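# Stand plate and saucer upright in the wooden rack

## Task

Put the plate and the saucer upright in the wooden rack, each in a separate slot, resting on that slot's bottom and oriented like the reference image called manual; each item is judged on its own, the rack must still be standing on the table, and nothing may be tipped over.

## Robot and tools

Robot: two arms, left_arm and right_arm, each with a two-finger parallel gripper. One frame, the scene frame, is used for every position, quaternion and target. Its origin is level with the table top, halfway between the two nominal arm bases; +x points out over the table, +y toward left_arm, +z up. Calibrated bases: left_arm at (+0.001, +0.273, 0) m, quat_wxyz (+1.000, 0, 0, +0.005); right_arm at (-0.043, -0.350, 0) m, quat_wxyz (+1.000, 0, 0, -0.013). Arm names are not image sides. A camera stand is fixed behind the arms.

Gripper frame: fingers point along its +z axis and open and close along its y axis. end_effector_position is the point between the finger pads, about 1 cm short of the tips. Reported poses may be off by a few centimetres, and friction or load can leave a gripper that far from its command without any contact.

The row (shared by execute_actions and move): 16 plain numbers covering both arms, always all 16 even if one arm is idle. Order: left x, y, z (metres), qw, qx, qy, qz (w first), opening; then the same eight for right. Position and quaternion are absolute targets in the scene frame, not offsets. Opening runs from -1 (closed) to +1 (fully open, 0.094 m). To hold an orientation, repeat the same quaternion every row rather than copying a drifted reported one. An idle arm should get its last reported pose and desired opening, resent unchanged each call. Sending 0 as an opening is a real command, not "no change". The controller clips each step's orientation to within 40 degrees of the measured one, so large turns take several commands; check "Hand target" and "Tool commands" in results.

execute_actions(actions, cameras): actions is a list of actions; each action is a table of up to 15 rows, each row one 1/30 s step; a short table repeats its last row to fill 15 steps. Each target must be within 0.6 m of that gripper's current position along each of its own axes, else the action is refused for both arms; if the first action fails that against the last reported state, or any action is malformed, the whole call is refused. An empty actions list returns the full state plus all camera images.

move(target, speed, blend, opening_speed, grip_force, blocking, cameras): drives each gripper in a straight line from its Hand target to the target row (one row, or a list of up to 15 rows as waypoints, all within 10 s total). No 0.6 m limit. speed in m/s, 0.002 to 2.9, default 0.25 (rotation capped at twice that in rad/s), one value or one per waypoint. blend in metres rounds corners at intermediate waypoints; 0 means stop at each. opening_speed, at least 0.2 per second on the -1..+1 scale, makes fingers move gradually; use it to close gently. grip_force, newtons per pad, 10 to 50, one value or one per arm; persists; lower values close slowly. blocking=false returns after about 0.5 s while motion continues; a new move replaces the running one. Paths ignore obstacles and the other arm; keep paths away from an arm's own base. Faster moves lag and hit harder; targets set deep past contact press harder. The result adds a "move:" line: done, off_target, moving, held or fault, plus limits (paced = pose clipped, held = steps withheld). done/off_target say nothing about contact.

wait(seconds 0 to 10, cameras): lets time pass holding commands; a running move continues. stop(cameras): brakes a running move. zoom_image(camera, region [x0,y0,x1,y1] pixels, max 504x504): enlarges part of the latest image of cam_head_left, cam_head_right, cam_left_wrist or cam_right_wrist (all 896x504). show_instructions(): shows reference images such as manual. read_manual(section="licences"): licence texts only. finished_scene(scene): ends the current scene irreversibly, giving its number.

Results: gripper positions and quaternions, Hand target, joint positions (last value of each arm = measured finger opening in metres), joint velocities, joint torques (include arm weight; noisy), grip_measured (opening on the -1..+1 scale; reads up to ~2.5 mm wide when empty, a bit narrower than a firmly held part), grip_effort_nm (gripper motor effort, negative = closing; not pad force), motor temperatures, and step readings of end_effector_position. To release, command an opening well above grip_measured.

Hazards: do not drop or fling the items being placed, tip the rack, or leave anything off the table (that fails the task). Avoid hard knocks on fixed or heavy things and hard squeezes; close slowly on fragile items. Never let the grippers, wrist cameras or housings collide, and never close one gripper on the other's fingers. Avoid straining wrist camera cables. Motors heat when holding loads, fully stretched or pushing at unreachable poses: MOTOR HOT appears near 75 °C, an over-temperature fault folds that arm away at 90 °C. Objects may occasionally be nudged by outside disturbances. Camera calibrations (K, distortion, T_world_to_cam) are given for projecting points; they may be slightly off.

Each tool is called after "Request:" as a command line: name --argument value for each argument, lists and objects as JSON in quotes; but a table of rows of numbers goes row by row, as --pt "numbers of a row", without its own name.

Reference images:

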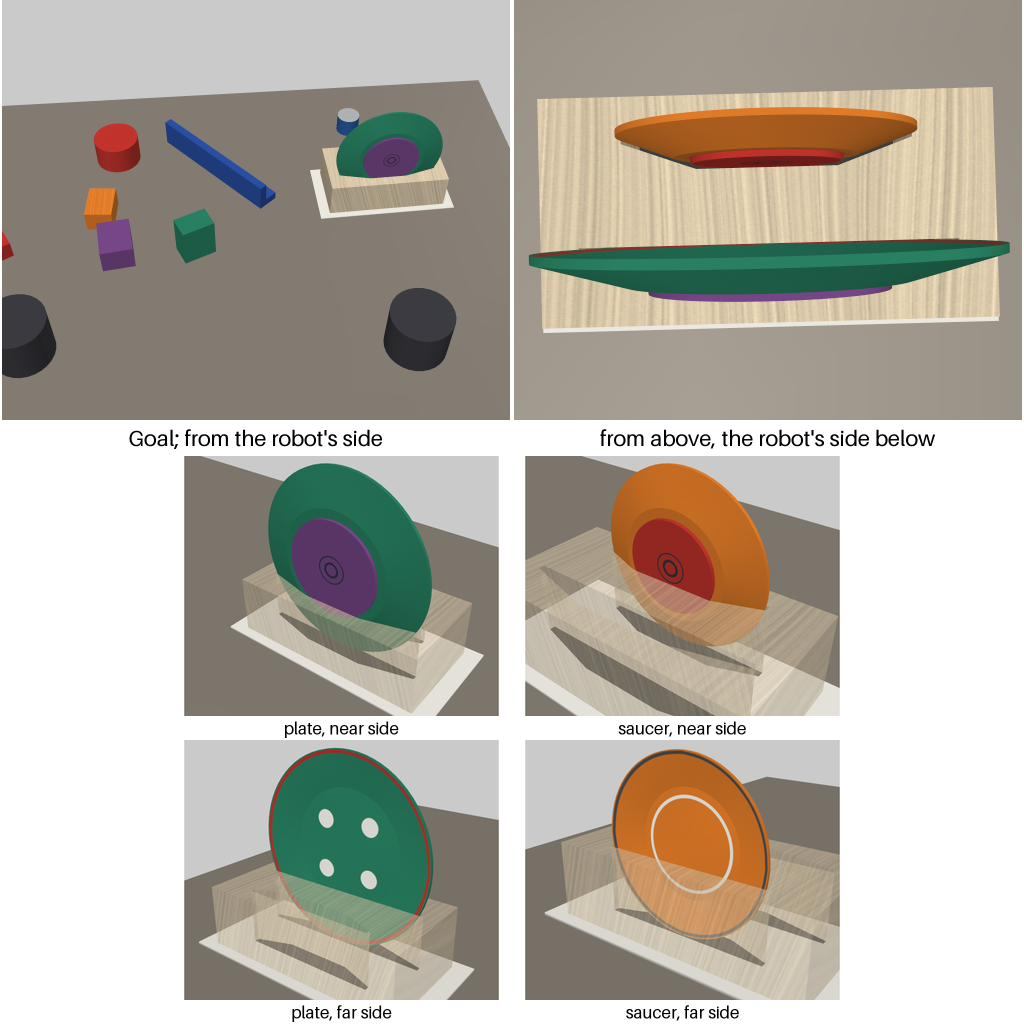

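## Session

Request:
execute_actions --actions '[]'

Scene clock: 0.00 s.
left_arm: end_effector_position=(+0.4093, +0.3204, +0.1008) grip_measured=+1.000 grip_effort_nm=n/a end_effector_quat_wxyz=(+0.571, -0.094, +0.813, +0.059) | right_arm: end_effector_position=(+0.3605, -0.3742, +0.1172) grip_measured=+1.000 grip_effort_nm=n/a end_effector_quat_wxyz=(+0.611, +0.037, +0.790, -0.034)
Joint positions: left_arm=[0.03 1.564 0.432 0.78 -0.167 -0.073 0.094] | right_arm=[-0.004 1.537 0.365 0.919 0.069 0.009 0.094]
Joint velocities: within noise
Joint torques (N m): no reading
Motor temperatures (°C): left_arm=[26 32 38 36 27 24 26] | right_arm=[28 34 42 31 28 27 27]
Heat: left arm: 38 °C; right arm: 42 °C.
Hand target: left_arm +0.4123, +0.3208, +0.1095; +0.581, -0.095, +0.806, +0.060 | right_arm +0.3607, -0.3742, +0.1173; +0.610, +0.037, +0.791, -0.034
Tool commands: left_gripper/opening=+1.0 right_gripper/opening=+1.0

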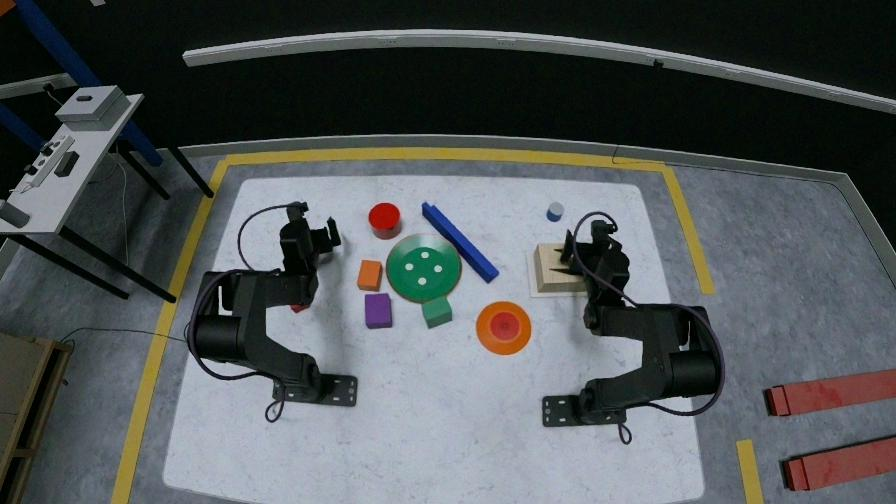

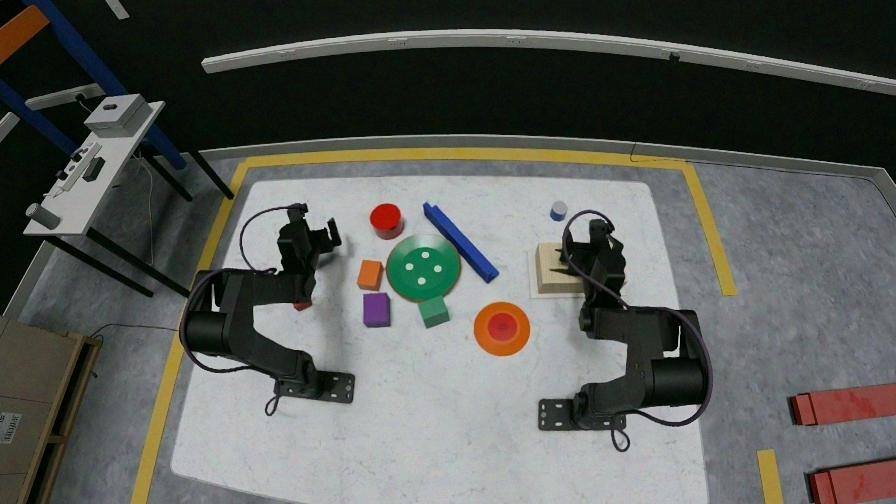

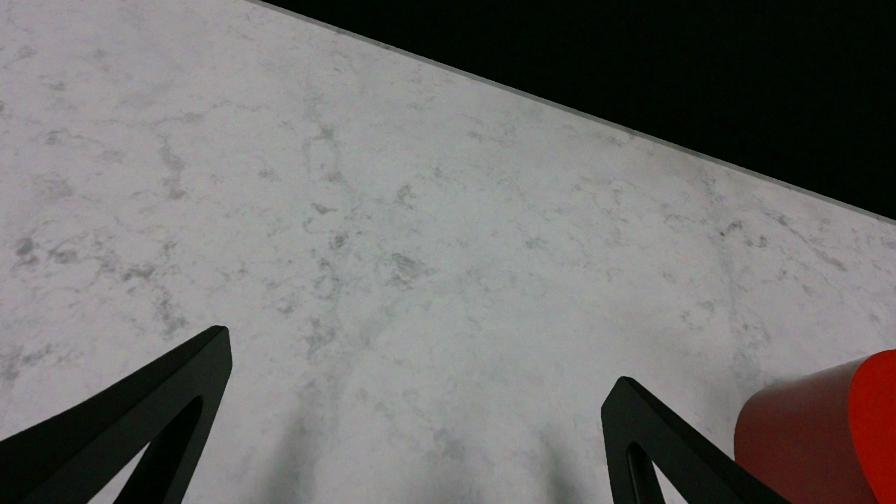

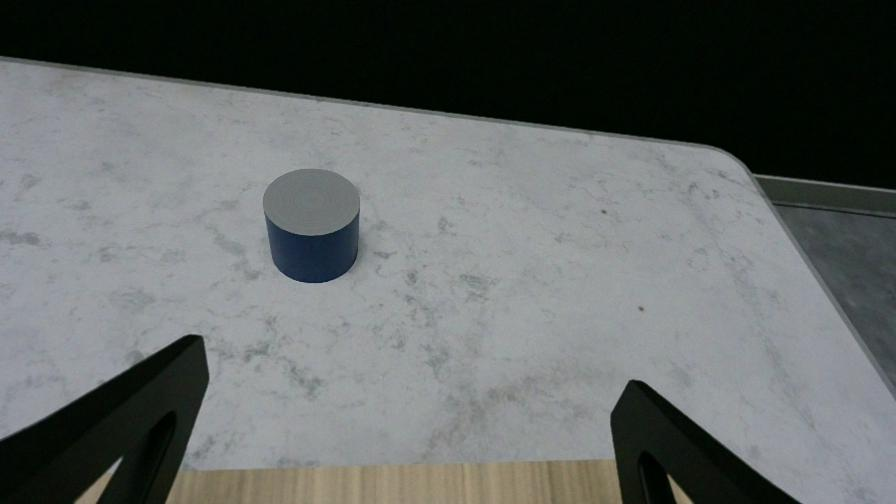

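Request:
move --pt "0.36 0.3204 0.25 0.3827 0 0.9239 0 1 0.30 -0.3742 0.25 0.3827 0 0.9239 0 1" --pt "0.29 0.14 0.25 0.13 0 0.99 0 1 0.14 -0.22 0.25 0.13 0 0.99 0 1" --blend 0.05 --speed 0.4 --cameras '["all"]'

Scene clock: 69.10 s.
left_arm: end_effector_position=(+0.2872, +0.1384, +0.2478) grip_measured=+1.000 grip_effort_nm=0.00 end_effector_quat_wxyz=(+0.129, +0.007, +0.992, -0.007) | right_arm: end_effector_position=(+0.1429, -0.2165, +0.2471) grip_measured=+1.000 grip_effort_nm=0.01 end_effector_quat_wxyz=(+0.152, -0.004, +0.988, +0.028)
Joint positions: left_arm=[-0.515 1.606 1.809 -1.538 -0.111 -0.478 0.094] | right_arm=[0.775 1.257 1.499 -1.547 0.163 0.719 0.094]
Joint torques (N m): left_arm=[0.12 -4.15 7.23 0.75 -0.2 -0.12] | right_arm=[0.66 -3.18 6.9 0.66 0.18 0.06]
Heat: left arm: 39 °C; right arm: 42 °C.
Hand target: left_arm +0.2900, +0.1400, +0.2500; +0.131, +0.000, +0.991, +0.000 | right_arm +0.1403, -0.2200, +0.2494; +0.152, -0.003, +0.988, +0.021
Off the commanded pose: left_arm 0.004 m, 1 deg | right_arm 0.005 m, 4 deg.
joint sent to its limit (right arm) — joint 4 (wrist pitch), lower limit. The joint targets are off in orientation, not in position.
move: off_target (right_arm)
camera_calibration:
cam_left_wrist: T_world_to_cam=[[0.179533, -0.981501, 0.066515, 0.0622828], [-0.934995, -0.149222, 0.321741, 0.24455], [-0.305863, -0.119954, -0.944489, 0.441216], [0, 0, 0, 1]] pos_world=[0.352423, 0.150549, 0.333899]
cam_right_wrist: T_world_to_cam=[[0.162558, -0.986392, 0.0245916, -0.249768], [-0.944261, -0.148287, 0.293909, 0.0630152], [-0.286263, -0.0709982, -0.955517, 0.360047], [0, 0, 0, 1]] pos_world=[0.203173, -0.211462, 0.331652]

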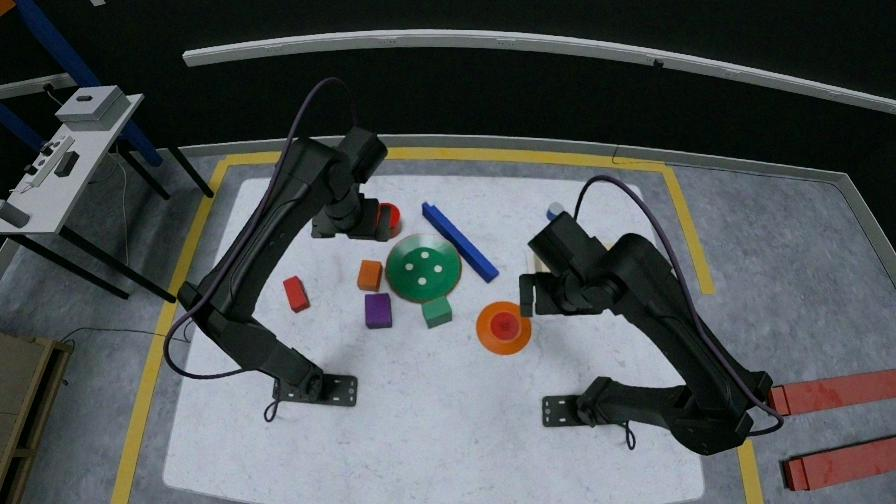

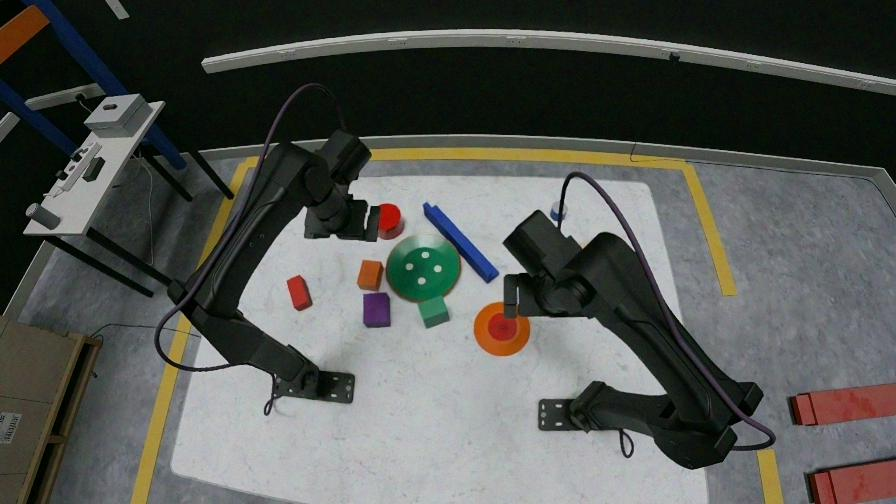

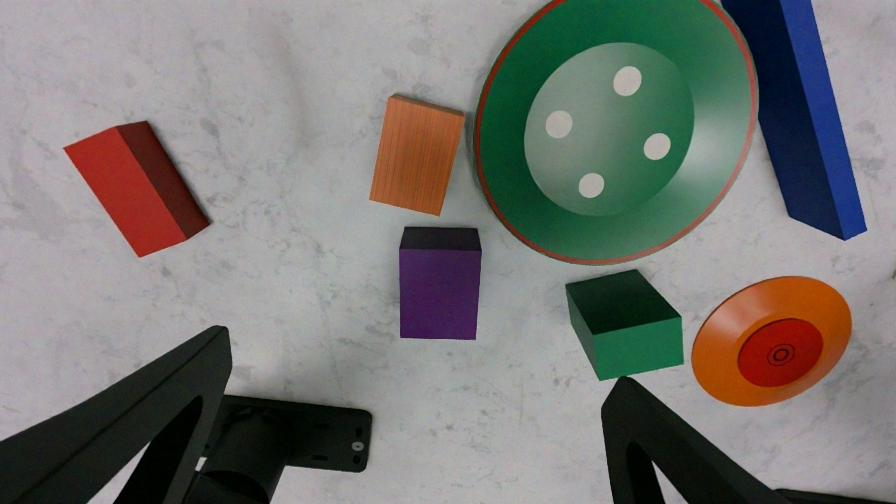

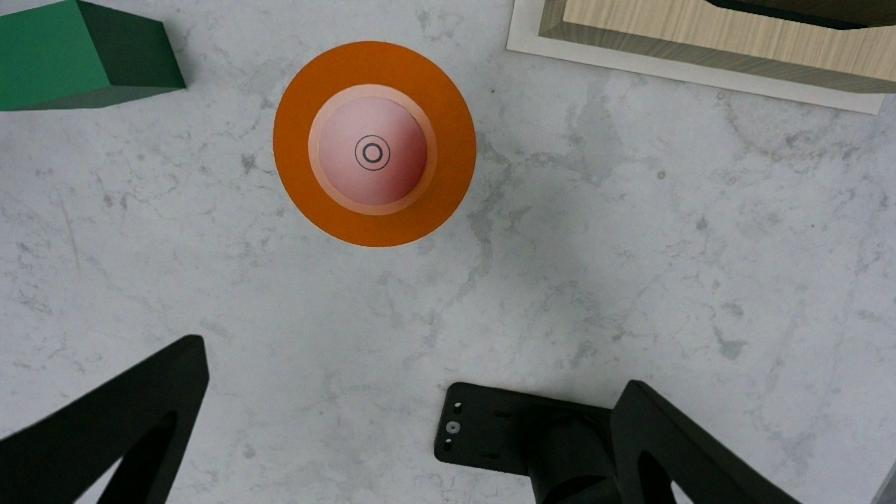

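Request:
move --pt "0.29 0.2 0.25 0.13 0 0.99 0 1 0.22 -0.28 0.26 0.2588 0 0.9659 0 1" --pt "0.29 0.2 0.25 0.13 0 0.99 0 1 0.19 -0.28 0.24 0.42 0 0.9075 0 1" --speed 0.4 --blend 0.05 --cameras '["cam_right_wrist","cam_head_right"]'

Request:
zoom_image --camera "cam_head_right" --region '[340, 180, 620, 370]'

Scene clock: 172.27 s.
left_arm: end_effector_position=(+0.2930, +0.1985, +0.2424) grip_measured=+1.000 grip_effort_nm=0.00 end_effector_quat_wxyz=(+0.117, -0.002, +0.993, +0.007) | right_arm: end_effector_position=(+0.1897, -0.2795, +0.2423) grip_measured=+1.000 grip_effort_nm=0.01 end_effector_quat_wxyz=(+0.417, -0.002, +0.909, +0.003)
Joint positions: left_arm=[-0.312 1.558 1.742 -1.535 -0.082 -0.295 0.094] | right_arm=[0.646 0.812 0.982 -0.979 0.448 0.432 0.094]
Joint torques (N m): left_arm=[0.57 -7.36 4.7 0.92 0.04 0.09] | right_arm=[0.84 -0.38 5.59 1.87 0.3 0.08]
Heat: left arm: 39 °C; right arm: 41 °C.
Hand target: left_arm +0.2900, +0.2000, +0.2498; +0.130, +0.000, +0.991, +0.000 | right_arm +0.1900, -0.2800, +0.2400; +0.420, +0.000, +0.908, +0.000
Off the commanded pose: left_arm 0.008 m, 2 deg | right_arm 0.002 m, 1 deg.
move: done
camera_calibration:
cam_right_wrist: T_world_to_cam=[[0.090244, -0.98596, 0.140493, -0.333642], [-0.962205, -0.122712, -0.243112, 0.239981], [0.256939, -0.113243, -0.95977, 0.250563], [0, 0, 0, 1]] pos_world=[0.19664, -0.271135, 0.3457]
Images, in order (width x height): cam_head_right 896x504, cam_right_wrist 896x504.

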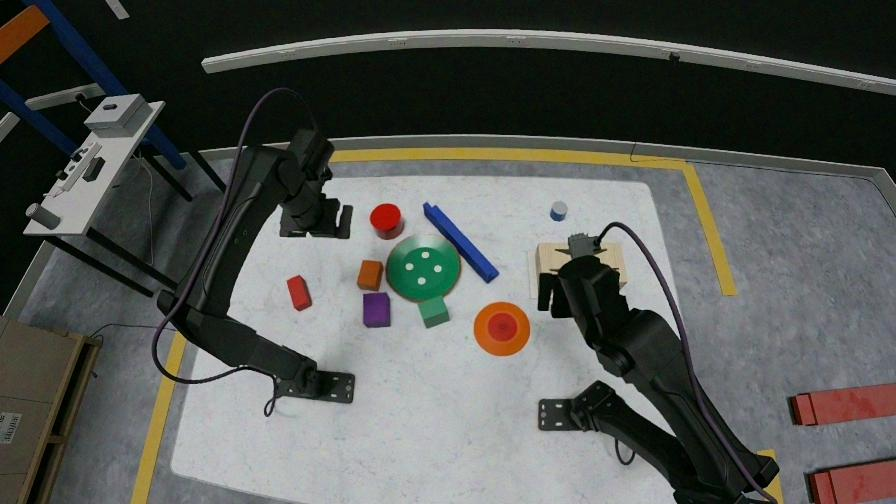

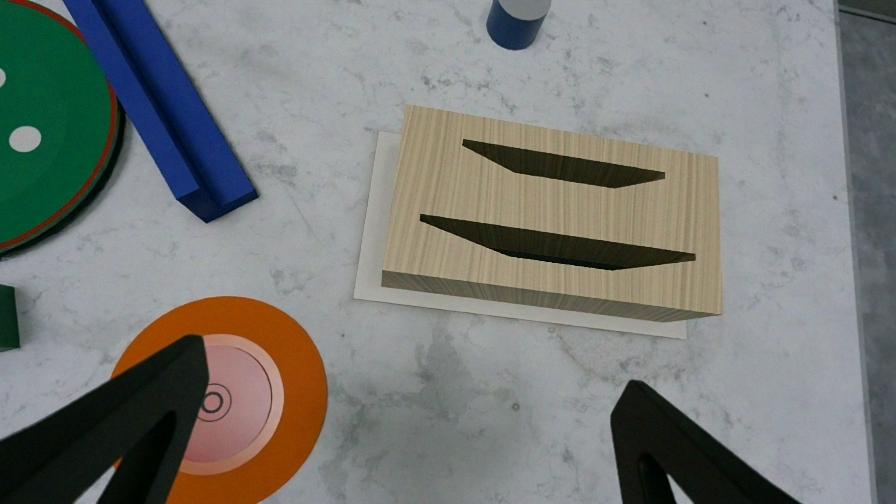

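Scaled by 1.800 from the camera's 896x504 image, which has a finer 1280x720 frame.

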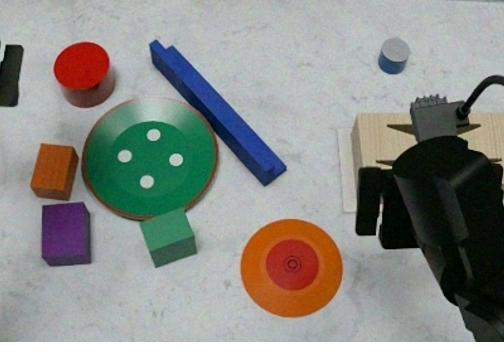

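Request:
move --pt "0.29 0.2 0.25 0.13 0 0.99 0 1 0.17 -0.22 0.18 0.13 0 0.9915 0 1" --pt "0.29 0.2 0.25 0.13 0 0.99 0 1 0.168 -0.1755 0.09 0 0 1 0 1" --speed 0.35 --blend 0.04 --cameras '["cam_right_wrist"]'

Scene clock: 242.10 s.
left_arm: end_effector_position=(+0.2930, +0.1985, +0.2424) grip_measured=+1.000 grip_effort_nm=0.00 end_effector_quat_wxyz=(+0.117, -0.002, +0.993, +0.007) | right_arm: end_effector_position=(+0.1687, -0.1797, +0.0919) grip_measured=+1.000 grip_effort_nm=0.01 end_effector_quat_wxyz=(+0.000, +0.000, +1.000, -0.006)
Joint positions: left_arm=[-0.312 1.558 1.742 -1.535 -0.082 -0.295 0.094] | right_arm=[0.707 1.589 1.189 -1.179 0.008 0.68 0.094]
Joint torques (N m): left_arm=[0.57 -7.36 4.68 0.93 0.04 0.08] | right_arm=[0.79 -6.68 5.6 0.52 -0.09 0.09]
Heat: left arm: 37 °C; right arm: 40 °C.
Hand target: left_arm +0.2900, +0.2000, +0.2498; +0.130, +0.000, +0.991, +0.000 | right_arm +0.1679, -0.1756, +0.0900; +0.000, +0.000, +1.000, +0.000
Off the commanded pose: left_arm 0.008 m, 2 deg | right_arm 0.005 m, 1 deg.
move: done
camera_calibration:
cam_right_wrist: T_world_to_cam=[[0.164574, -0.985485, 0.0416429, -0.215602], [-0.811366, -0.111248, 0.573855, 0.0968895], [-0.560893, -0.128229, -0.817898, 0.245099], [0, 0, 0, 1]] pos_world=[0.25157, -0.170265, 0.153844]
Images, in order (width x height): cam_right_wrist 896x504.

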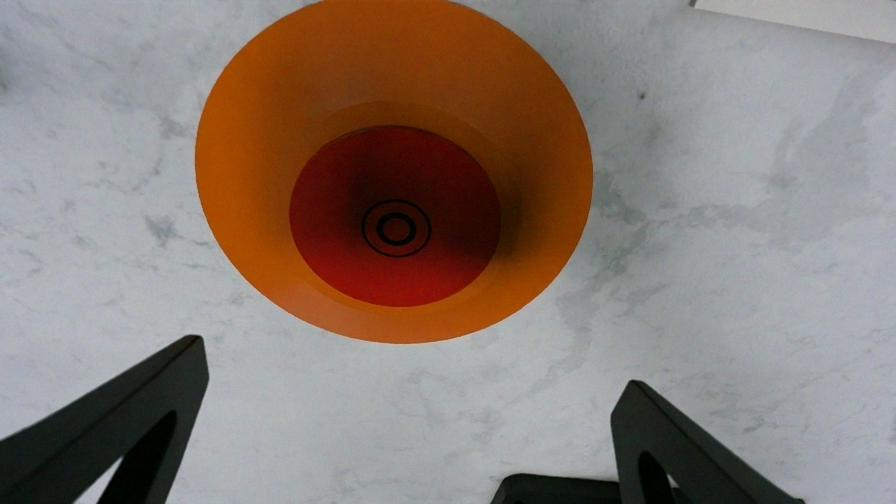

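Request:
move --target '[0.29,0.2,0.25,0.13,0,0.99,0,1,0.169,-0.1685,0.028,0,0,1,0.003,1]' --speed 0.1 --cameras '["cam_right_wrist"]'

Scene clock: 260.50 s.
left_arm: end_effector_position=(+0.2930, +0.1985, +0.2424) grip_measured=+1.000 grip_effort_nm=0.00 end_effector_quat_wxyz=(+0.117, -0.002, +0.993, +0.007) | right_arm: end_effector_position=(+0.1717, -0.1710, +0.0339) grip_measured=+1.000 grip_effort_nm=0.00 end_effector_quat_wxyz=(+0.005, +0.000, +1.000, +0.003)
Joint positions: left_arm=[-0.312 1.558 1.742 -1.535 -0.082 -0.295 0.094] | right_arm=[0.721 1.662 1.027 -0.924 0.002 0.694 0.094]
Joint torques (N m): left_arm=[0.54 -7.36 4.68 0.92 0.03 0.08] | right_arm=[0.9 -6.17 5 0.53 -0.1 0.1]
Motor temperatures (°C): left_arm=[26 32 37 31 26 25 24] | right_arm=[27 32 40 30 26 26 27]
Heat: left arm: 37 °C; right arm: 40 °C.
Hand target: left_arm +0.2900, +0.2000, +0.2498; +0.130, +0.000, +0.991, +0.000 | right_arm +0.1689, -0.1686, +0.0281; +0.000, +0.000, +1.000, +0.003
Off the commanded pose: left_arm 0.008 m, 2 deg | right_arm 0.007 m, 1 deg.
move: done
camera_calibration:
cam_right_wrist: T_world_to_cam=[[0.163057, -0.986253, 0.0267766, -0.204413], [-0.817712, -0.119907, 0.563001, 0.133655], [-0.55205, -0.113697, -0.826023, 0.201728], [0, 0, 0, 1]] pos_world=[0.253987, -0.162641, 0.0968574]
Images, in order (width x height): cam_right_wrist 896x504.

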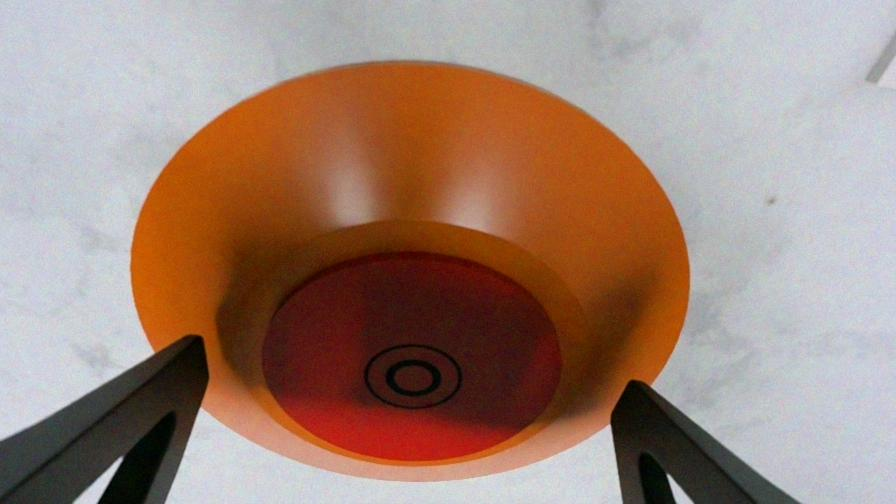

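Request:
move --pt "0.29 0.2 0.25 0.13 0 0.99 0 1 0.1665 -0.1685 0.0175 0 0 1 0.003 1" --speed 0.05

Request:
move --pt "0.29 0.2 0.25 0.13 0 0.99 0 1 0.1665 -0.1685 0.0175 0 0 1 0.003 0.3" --grip_force '[50,25]' --cameras '["cam_right_wrist"]'

Scene clock: 279.03 s.
left_arm: end_effector_position=(+0.2930, +0.1985, +0.2424) grip_measured=+1.000 grip_effort_nm=0.00 end_effector_quat_wxyz=(+0.117, -0.002, +0.993, +0.007) | right_arm: end_effector_position=(+0.1700, -0.1706, +0.0269) grip_measured=+1.000 grip_effort_nm=0.01 end_effector_quat_wxyz=(+0.006, +0.001, +1.000, +0.005)
Joint positions: left_arm=[-0.312 1.558 1.742 -1.535 -0.082 -0.295 0.094] | right_arm=[0.724 1.665 1 -0.89 -0.001 0.699 0.094]
Joint torques (N m): left_arm=[0.55 -7.36 4.68 0.92 0.03 0.08] | right_arm=[1.07 -5.61 4.41 0.65 -0.06 0.11]
Heat: left arm: 36 °C; right arm: 39 °C.
Hand target: left_arm +0.2900, +0.2000, +0.2498; +0.130, +0.000, +0.991, +0.000 | right_arm +0.1663, -0.1688, +0.0178; +0.000, +0.000, +1.000, +0.003
Off the commanded pose: left_arm 0.008 m, 2 deg | right_arm 0.010 m, 1 deg.
move: done

Scene clock: 281.03 s.
left_arm: end_effector_position=(+0.2930, +0.1985, +0.2424) grip_measured=+1.000 grip_effort_nm=0.00 end_effector_quat_wxyz=(+0.117, -0.002, +0.993, +0.007) | right_arm: end_effector_position=(+0.1706, -0.1676, +0.0277) grip_measured=+0.476 grip_effort_nm=-0.49 end_effector_quat_wxyz=(+0.011, -0.002, +1.000, +0.007)
Joint positions: left_arm=[-0.312 1.558 1.742 -1.535 -0.082 -0.295 0.094] | right_arm=[0.734 1.664 1.002 -0.883 0.003 0.703 0.069]
Joint torques (N m): left_arm=[0.55 -7.36 4.7 0.92 0.03 0.08] | right_arm=[0.16 -5.56 4.27 0.61 -0.11 0.07]
Heat: left arm: 36 °C; right arm: 39 °C.
Hand target: left_arm +0.2900, +0.2000, +0.2498; +0.130, +0.000, +0.991, +0.000 | right_arm +0.1663, -0.1687, +0.0179; +0.000, +0.000, +1.000, +0.003
Off the commanded pose: left_arm 0.008 m, 2 deg | right_arm 0.011 m, 1 deg.
grip_force (N): 50, 25
move: off_target (right_arm)
camera_calibration:
cam_right_wrist: T_world_to_cam=[[0.167272, -0.985687, 0.0209879, -0.201232], [-0.823517, -0.127983, 0.552667, 0.136599], [-0.542071, -0.109729, -0.833138, 0.195459], [0, 0, 0, 1]] pos_world=[0.252105, -0.159422, 0.0915735]
Images, in order (width x height): cam_right_wrist 896x504.

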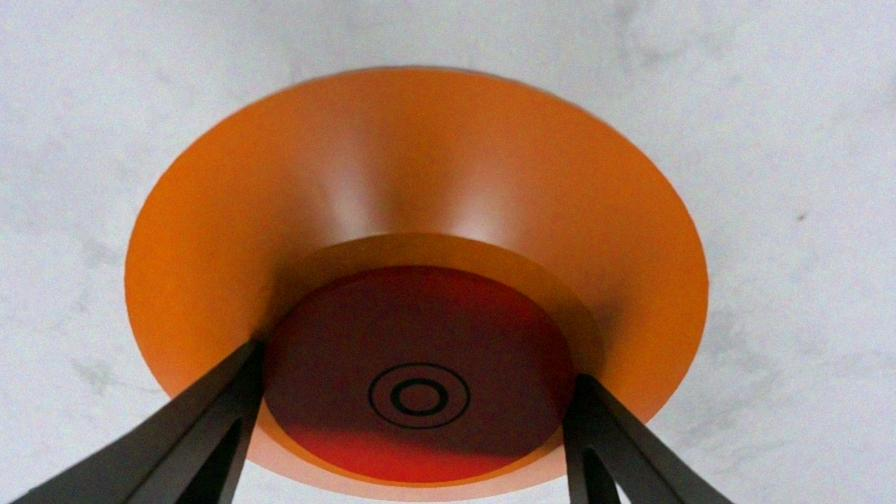

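Request:
move --pt "0.29 0.2 0.25 0.13 0 0.99 0 1 0.17 -0.1685 0.09 0 0 1 0.003 0.2" --grip_force '[50,45]' --speed 0.08 --cameras '["cam_right_wrist"]'

Scene clock: 289.40 s.
left_arm: end_effector_position=(+0.2930, +0.1985, +0.2424) grip_measured=+1.000 grip_effort_nm=0.00 end_effector_quat_wxyz=(+0.117, -0.002, +0.993, +0.007) | right_arm: end_effector_position=(+0.1682, -0.1695, +0.0777) grip_measured=+0.449 grip_effort_nm=-0.93 end_effector_quat_wxyz=(-0.007, -0.002, +1.000, -0.008)
Joint positions: left_arm=[-0.312 1.558 1.742 -1.535 -0.082 -0.295 0.094] | right_arm=[0.734 1.635 1.18 -1.137 0.003 0.703 0.068]
Joint torques (N m): left_arm=[0.57 -7.38 4.68 0.92 0.03 0.08] | right_arm=[-0.65 -9.54 7.76 0.03 -0.11 -0.02]
Heat: left arm: 36 °C; right arm: 39 °C.
Hand target: left_arm +0.2900, +0.2000, +0.2498; +0.130, +0.000, +0.991, +0.000 | right_arm +0.1698, -0.1686, +0.0896; +0.000, +0.000, +1.000, +0.003
Off the commanded pose: left_arm 0.008 m, 2 deg | right_arm 0.012 m, 2 deg.
grip_force (N): 50, 45
move: off_target (right_arm)
camera_calibration:
cam_right_wrist: T_world_to_cam=[[0.168495, -0.984712, 0.0441902, -0.205501], [-0.803115, -0.111153, 0.585364, 0.103601], [-0.571503, -0.134121, -0.809565, 0.234679], [0, 0, 0, 1]] pos_world=[0.251949, -0.159368, 0.138425]
Images, in order (width x height): cam_right_wrist 896x504.

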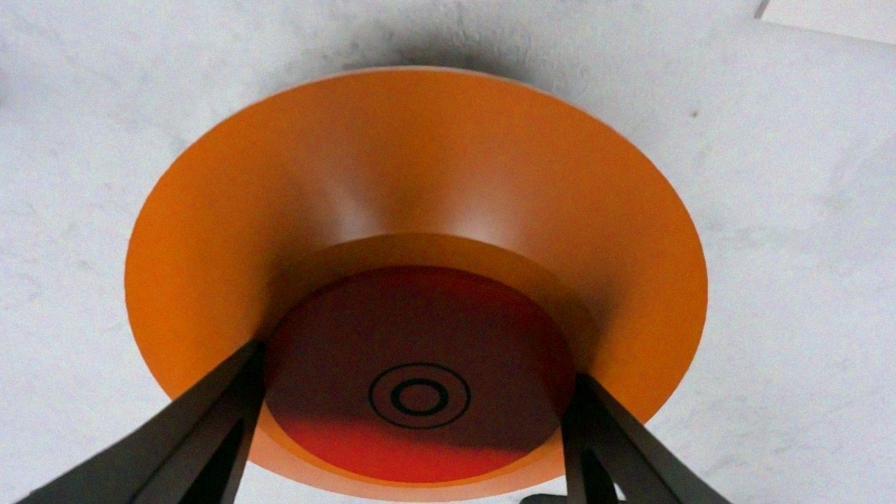

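Request:
move --pt "0.29 0.2 0.25 0.13 0 0.99 0 1 0.18 -0.25 0.18 0.3827 0 0.9239 0 0.2" --pt "0.29 0.2 0.25 0.13 0 0.99 0 1 0.22 -0.382 0.21 0.643 0 0.766 0 0.2" --pt "0.29 0.2 0.25 0.13 0 0.99 0 1 0.315 -0.382 0.16 0.656 0 0.755 0 0.2" --speed 0.2 --blend '[0.05,0.03,0]' --cameras '["all"]'

Request:
zoom_image --camera "cam_head_left" --region '[480, 180, 700, 330]'

Scene clock: 315.80 s.
left_arm: end_effector_position=(+0.2930, +0.1985, +0.2424) grip_measured=+1.000 grip_effort_nm=0.00 end_effector_quat_wxyz=(+0.117, -0.002, +0.993, +0.007) | right_arm: end_effector_position=(+0.3136, -0.3845, +0.1520) grip_measured=+0.438 grip_effort_nm=-0.94 end_effector_quat_wxyz=(+0.640, +0.004, +0.768, +0.001)
Joint positions: left_arm=[-0.312 1.558 1.742 -1.535 -0.082 -0.295 0.094] | right_arm=[-0.165 1.198 0.235 0.779 -0.186 -0.028 0.068]
Joint torques (N m): left_arm=[0.57 -7.36 4.7 0.92 0.04 0.08] | right_arm=[1.09 -2.56 5.7 2.95 0.02 0.03]
Heat: left arm: 36 °C; right arm: 39 °C.
Hand target: left_arm +0.2900, +0.2000, +0.2498; +0.130, +0.000, +0.991, +0.000 | right_arm +0.3148, -0.3820, +0.1600; +0.655, +0.000, +0.755, +0.000
Off the commanded pose: left_arm 0.008 m, 2 deg | right_arm 0.008 m, 2 deg.
grip_force (N): 50, 45
move: done
camera_calibration:
cam_left_wrist: T_world_to_cam=[[0.200481, -0.978996, 0.0370608, 0.121061], [-0.923485, -0.176213, 0.34077, 0.258025], [-0.327082, -0.102543, -0.939416, 0.446649], [0, 0, 0, 1]] pos_world=[0.360103, 0.209786, 0.327176]
cam_right_wrist: T_world_to_cam=[[-0.00457446, -0.987105, 0.160006, -0.409254], [-0.709575, -0.109541, -0.696064, 0.318975], [0.704616, -0.11672, -0.699924, -0.0610712], [0, 0, 0, 1]] pos_world=[0.267496, -0.376164, 0.244765]

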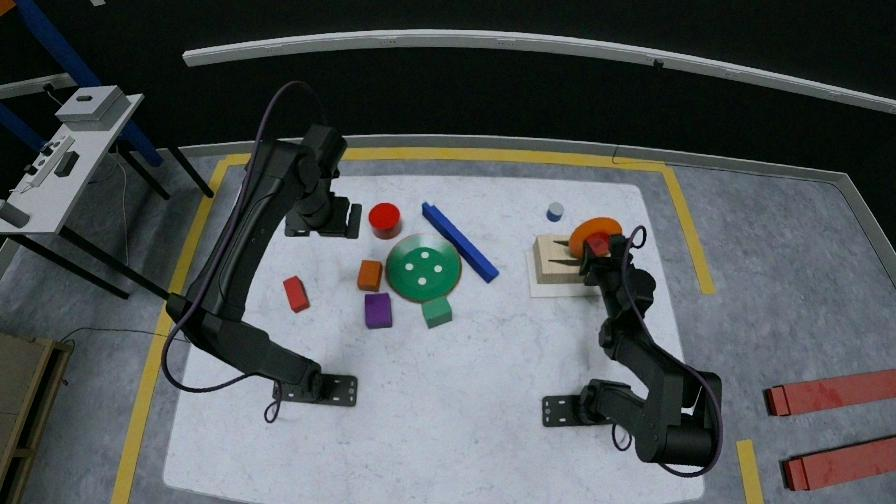

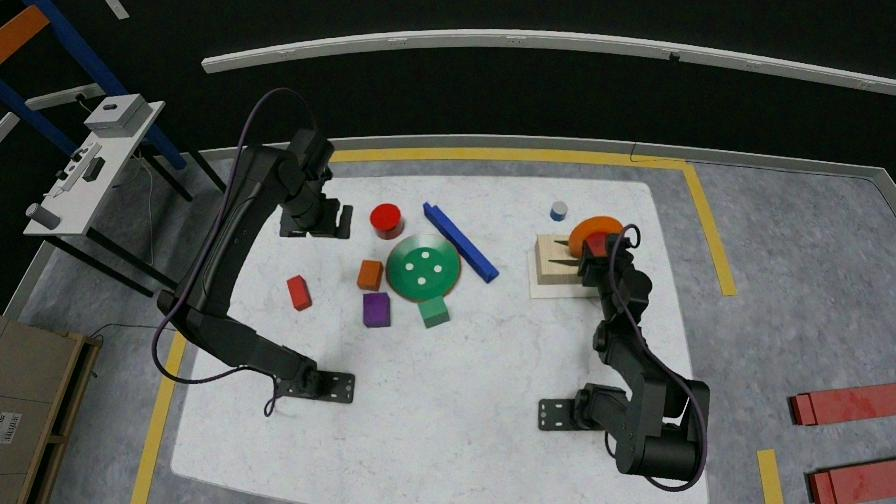

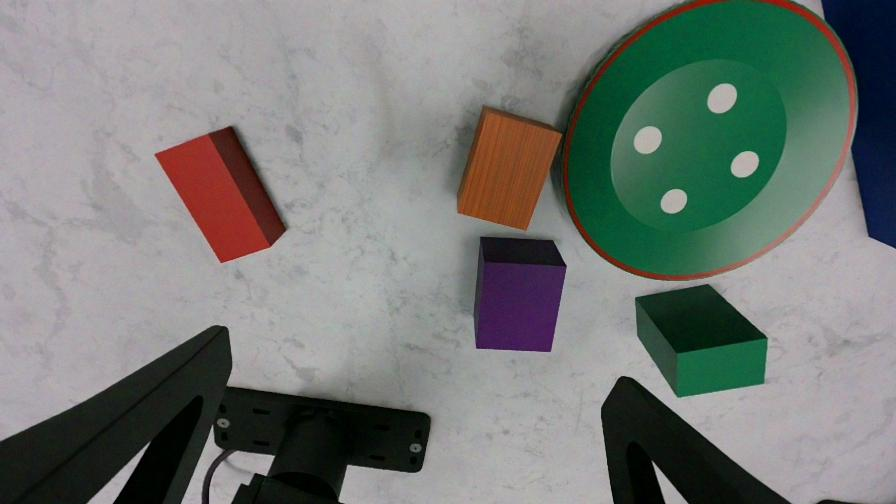

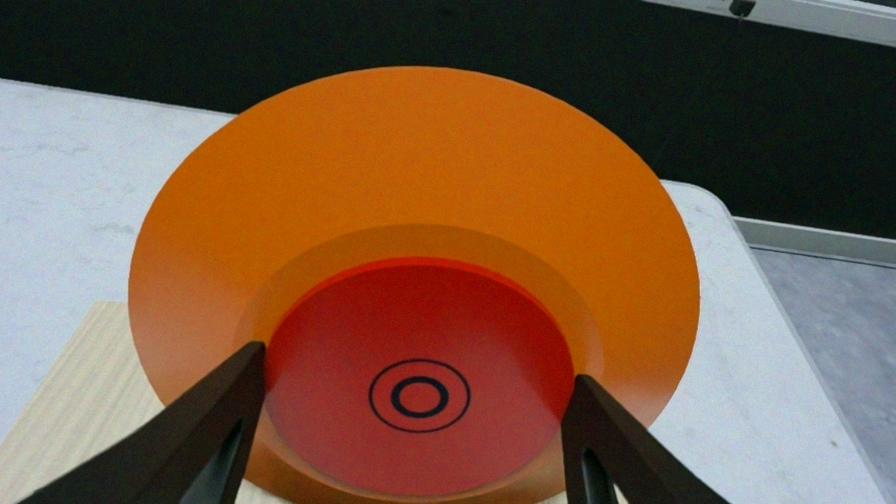

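Scaled by 2.291 from the camera's 896x504 image, which has a finer 1280x720 frame.

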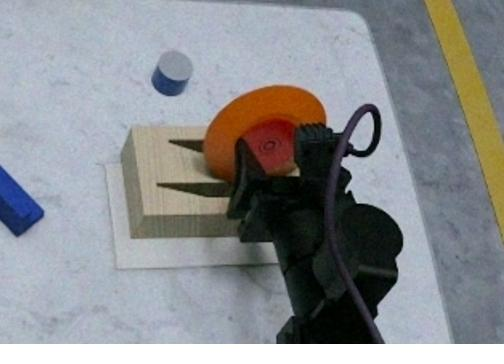

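Request:
move --pt "0.31 0.0 0.25 0.3536 0.612 0.612 -0.3536 1 0.315 -0.382 0.165 0.656 0 0.755 0 0.2" --pt "0.33 -0.08 0.17 0.3536 0.612 0.612 -0.3536 1 0.315 -0.382 0.165 0.656 0 0.755 0 0.2" --speed 0.35 --blend 0.03 --cameras '["cam_left_wrist"]'

Scene clock: 334.30 s.
left_arm: end_effector_position=(+0.3285, -0.0789, +0.1705) grip_measured=+1.000 grip_effort_nm=-0.01 end_effector_quat_wxyz=(+0.352, +0.614, +0.613, -0.352) | right_arm: end_effector_position=(+0.3136, -0.3846, +0.1520) grip_measured=+0.438 grip_effort_nm=-0.94 end_effector_quat_wxyz=(+0.640, +0.004, +0.768, +0.001)
Joint positions: left_arm=[-0.552 1.838 1.362 -0.373 0.833 0.701 0.094] | right_arm=[-0.165 1.198 0.235 0.779 -0.186 -0.027 0.068]
Joint torques (N m): left_arm=[0.12 -7.91 6.01 1.61 0.35 -0.1] | right_arm=[1.1 -4.6 6.61 2.54 0.02 0.02]
Motor temperatures (°C): left_arm=[26 32 36 30 26 25 24] | right_arm=[27 31 39 35 25 26 28]
Heat: left arm: 36 °C; right arm: 39 °C.
Hand target: left_arm +0.3300, -0.0800, +0.1701; +0.354, +0.612, +0.612, -0.354 | right_arm +0.3149, -0.3821, +0.1648; +0.656, +0.000, +0.755, +0.000
Off the commanded pose: left_arm 0.002 m, 0 deg | right_arm 0.013 m, 2 deg.
grip_force (N): 50, 45
move: off_target (right_arm)
camera_calibration:
cam_left_wrist: T_world_to_cam=[[-0.979846, -0.0974858, 0.174353, 0.27893], [-0.164986, 0.887022, -0.431244, 0.232735], [-0.112614, -0.451318, -0.885229, 0.255014], [0, 0, 0, 1]] pos_world=[0.340424, -0.064157, 0.277479]
Images, in order (width x height): cam_left_wrist 896x504.

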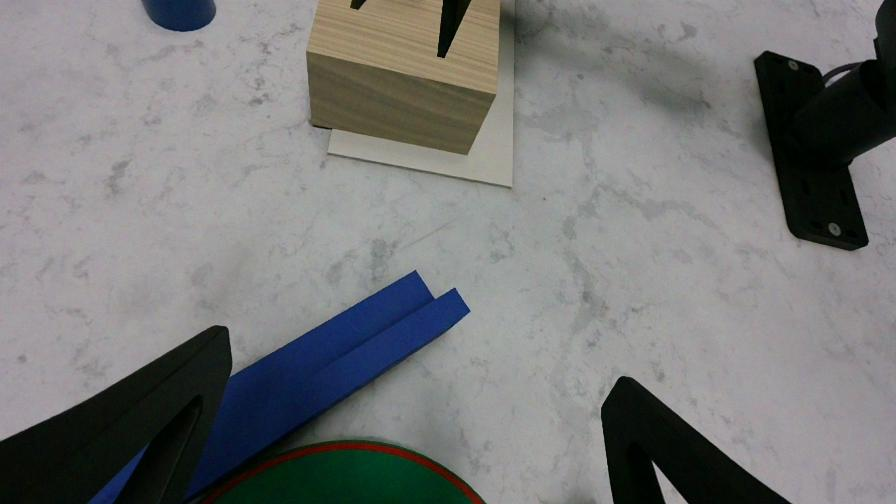

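Request:
move --target '[0.35,-0.1,0.17,0.5,0.5,0.5,-0.5,1,0.315,-0.382,0.165,0.656,0,0.755,0,0.2]' --speed 0.35 --cameras '["cam_left_wrist"]'

Scene clock: 341.57 s.
left_arm: end_effector_position=(+0.3497, -0.0988, +0.1791) grip_measured=+1.000 grip_effort_nm=-0.01 end_effector_quat_wxyz=(+0.503, +0.503, +0.496, -0.498) | right_arm: end_effector_position=(+0.3136, -0.3846, +0.1520) grip_measured=+0.438 grip_effort_nm=-0.94 end_effector_quat_wxyz=(+0.640, +0.004, +0.768, +0.001)
Joint positions: left_arm=[-0.514 2.06 1.062 1.004 1.069 0.007 0.094] | right_arm=[-0.165 1.198 0.235 0.779 -0.186 -0.027 0.068]
Joint torques (N m): left_arm=[-0.2 -7.39 4.49 1.91 -0.02 -0.05] | right_arm=[1.1 -4.6 6.63 2.53 0.03 0.02]
Heat: left arm: 36 °C; right arm: 39 °C.
Hand target: left_arm +0.3499, -0.0999, +0.1701; +0.500, +0.500, +0.500, -0.500 | right_arm +0.3149, -0.3820, +0.1648; +0.656, +0.000, +0.755, +0.000
Off the commanded pose: left_arm 0.009 m, 1 deg | right_arm 0.013 m, 2 deg.
grip_force (N): 50, 45
move: off_target (right_arm)
camera_calibration:
cam_left_wrist: T_world_to_cam=[[-0.981782, 0.00592606, 0.18992, 0.304386], [-0.155947, 0.545919, -0.823197, 0.290957], [-0.108559, -0.837817, -0.535049, 0.153721], [0, 0, 0, 1]] pos_world=[0.360903, -0.0318533, 0.263954]
Images, in order (width x height): cam_left_wrist 896x504.

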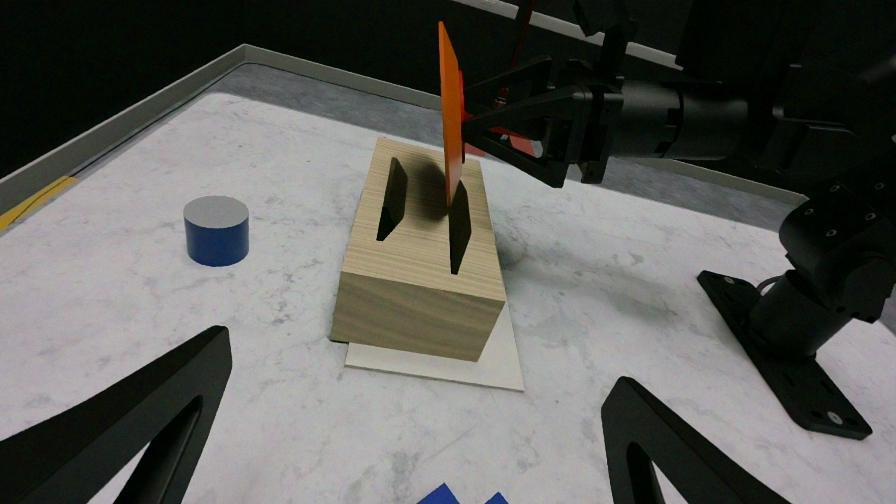

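Request:
move --target '[0.35,-0.1,0.165,0.5,0.5,0.5,-0.5,1,0.340,-0.380,0.163,0.688,0,0.725,0,0.2]' --speed 0.1 --cameras '["cam_left_wrist","cam_right_wrist"]'

Request:
zoom_image --camera "cam_left_wrist" --region '[300, 0, 600, 300]'

Scene clock: 382.50 s.
left_arm: end_effector_position=(+0.3497, -0.0988, +0.1732) grip_measured=+1.000 grip_effort_nm=-0.01 end_effector_quat_wxyz=(+0.502, +0.503, +0.497, -0.498) | right_arm: end_effector_position=(+0.3324, -0.3816, +0.1437) grip_measured=+0.438 grip_effort_nm=-0.93 end_effector_quat_wxyz=(+0.663, +0.004, +0.749, +0.001)
Joint positions: left_arm=[-0.514 2.076 1.057 1.022 1.069 0.007 0.094] | right_arm=[-0.134 1.429 0.235 1.07 -0.157 -0.012 0.068]
Joint torques (N m): left_arm=[-0.2 -7.51 4.49 1.95 -0.02 -0.07] | right_arm=[1.01 -3.63 7.16 2.99 0.04 0.07]
Heat: left arm: 36 °C; right arm: 39 °C.
Hand target: left_arm +0.3499, -0.0999, +0.1650; +0.500, +0.500, +0.500, -0.500 | right_arm +0.3391, -0.3799, +0.1630; +0.688, +0.000, +0.726, +0.000
Off the commanded pose: left_arm 0.008 m, 1 deg | right_arm 0.021 m, 4 deg.
grip_force (N): 50, 45
move: off_target (right_arm)
camera_calibration:
cam_left_wrist: T_world_to_cam=[[-0.981318, 0.00571352, 0.19231, 0.304919], [-0.157968, 0.546662, -0.822318, 0.286716], [-0.109827, -0.837334, -0.535547, 0.151103], [0, 0, 0, 1]] pos_world=[0.361109, -0.0319556, 0.258055]
cam_right_wrist: T_world_to_cam=[[-0.0141839, -0.987094, 0.15951, -0.40172], [-0.666775, -0.109541, -0.737165, 0.318538], [0.745124, -0.116813, -0.656616, -0.0994848], [0, 0, 0, 1]] pos_world=[0.280823, -0.373264, 0.23357]
Images, in order (width x height): cam_left_wrist 896x504, cam_right_wrist 896x504.

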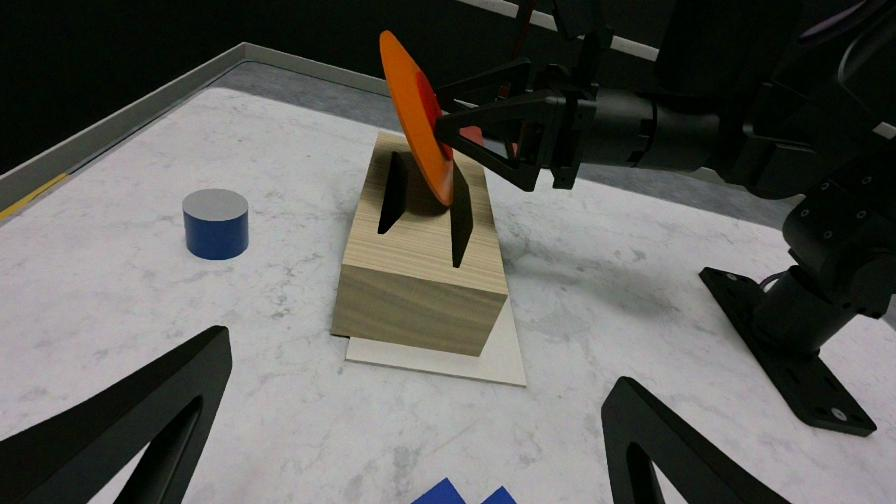

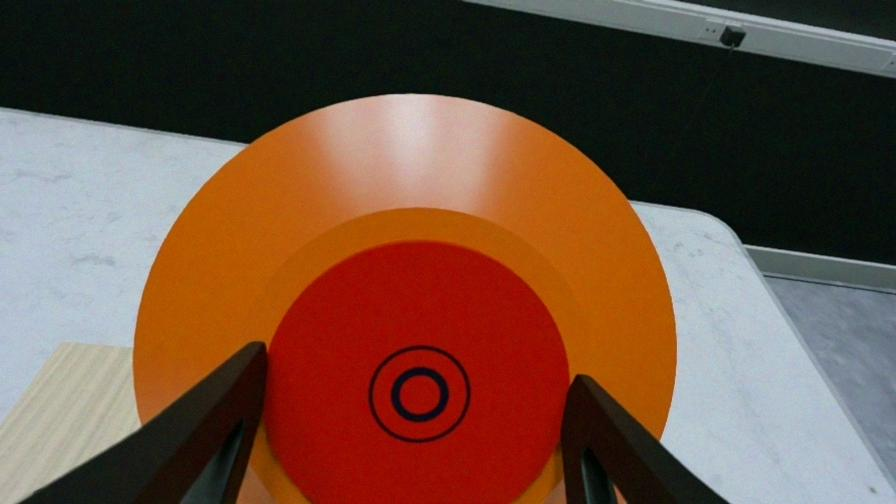

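Scaled by 1.680 from the camera's 896x504 image, which has a finer 1280x720 frame.

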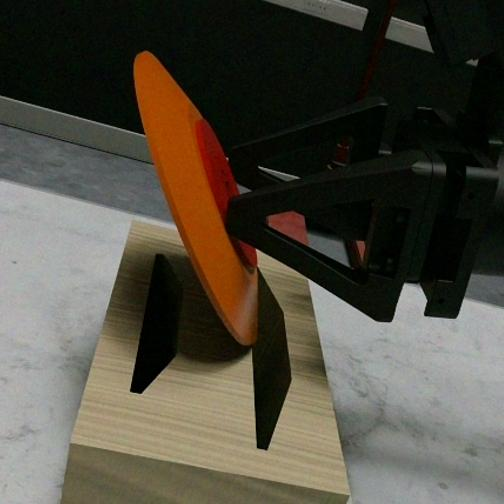

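Request:
move --pt "0.35 -0.1 0.165 0.5 0.5 0.5 -0.5 1 0.334 -0.380 0.20 0.688 0 0.725 0 0.2" --pt "0.35 -0.1 0.165 0.5 0.5 0.5 -0.5 1 0.378 -0.380 0.195 0.68 0 0.733 0 0.2" --speed 0.15 --blend 0.01 --cameras '["cam_left_wrist"]'

Request:
zoom_image --camera "cam_left_wrist" --region '[300, 0, 600, 300]'

Scene clock: 420.10 s.
left_arm: end_effector_position=(+0.3497, -0.0988, +0.1733) grip_measured=+1.000 grip_effort_nm=-0.01 end_effector_quat_wxyz=(+0.503, +0.503, +0.496, -0.498) | right_arm: end_effector_position=(+0.3717, -0.3817, +0.1850) grip_measured=+0.438 grip_effort_nm=-0.94 end_effector_quat_wxyz=(+0.672, +0.002, +0.741, +0.000)
Joint positions: left_arm=[-0.514 2.076 1.057 1.023 1.069 0.007 0.094] | right_arm=[-0.108 1.422 0.441 0.882 -0.132 -0.011 0.068]
Joint torques (N m): left_arm=[-0.2 -7.51 4.51 1.94 -0.02 -0.07] | right_arm=[0.84 -4.82 8.54 2.32 0.03 0.02]
Motor temperatures (°C): left_arm=[25 34 35 33 26 24 24] | right_arm=[26 30 39 42 25 26 29]
Heat: left arm: 35 °C; right arm: 42 °C.
Hand target: left_arm +0.3499, -0.0999, +0.1650; +0.500, +0.500, +0.500, -0.500 | right_arm +0.3775, -0.3800, +0.1949; +0.680, +0.000, +0.733, +0.000
Off the commanded pose: left_arm 0.008 m, 1 deg | right_arm 0.012 m, 1 deg.
grip_force (N): 50, 45
move: off_target (right_arm)
camera_calibration:
cam_left_wrist: T_world_to_cam=[[-0.981432, 0.00580746, 0.191722, 0.305094], [-0.15746, 0.546394, -0.822594, 0.286621], [-0.109533, -0.837508, -0.535334, 0.151073], [0, 0, 0, 1]] pos_world=[0.361108, -0.0318548, 0.258155]
Images, in order (width x height): cam_left_wrist 896x504.

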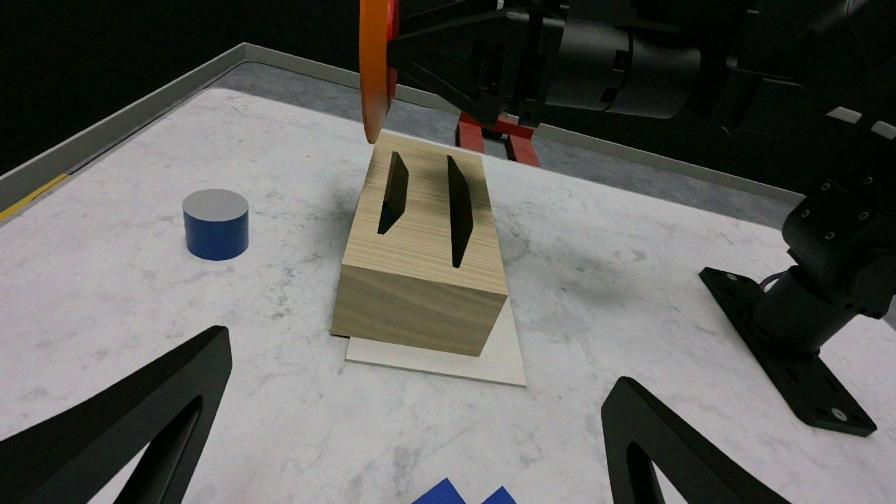

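Scaled by 1.680 from the camera's 896x504 image, which has a finer 1280x720 frame.

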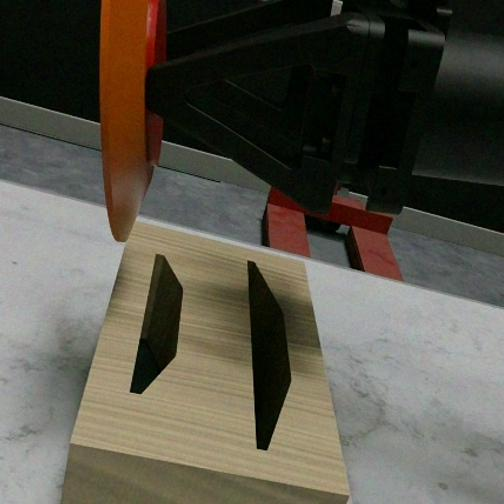

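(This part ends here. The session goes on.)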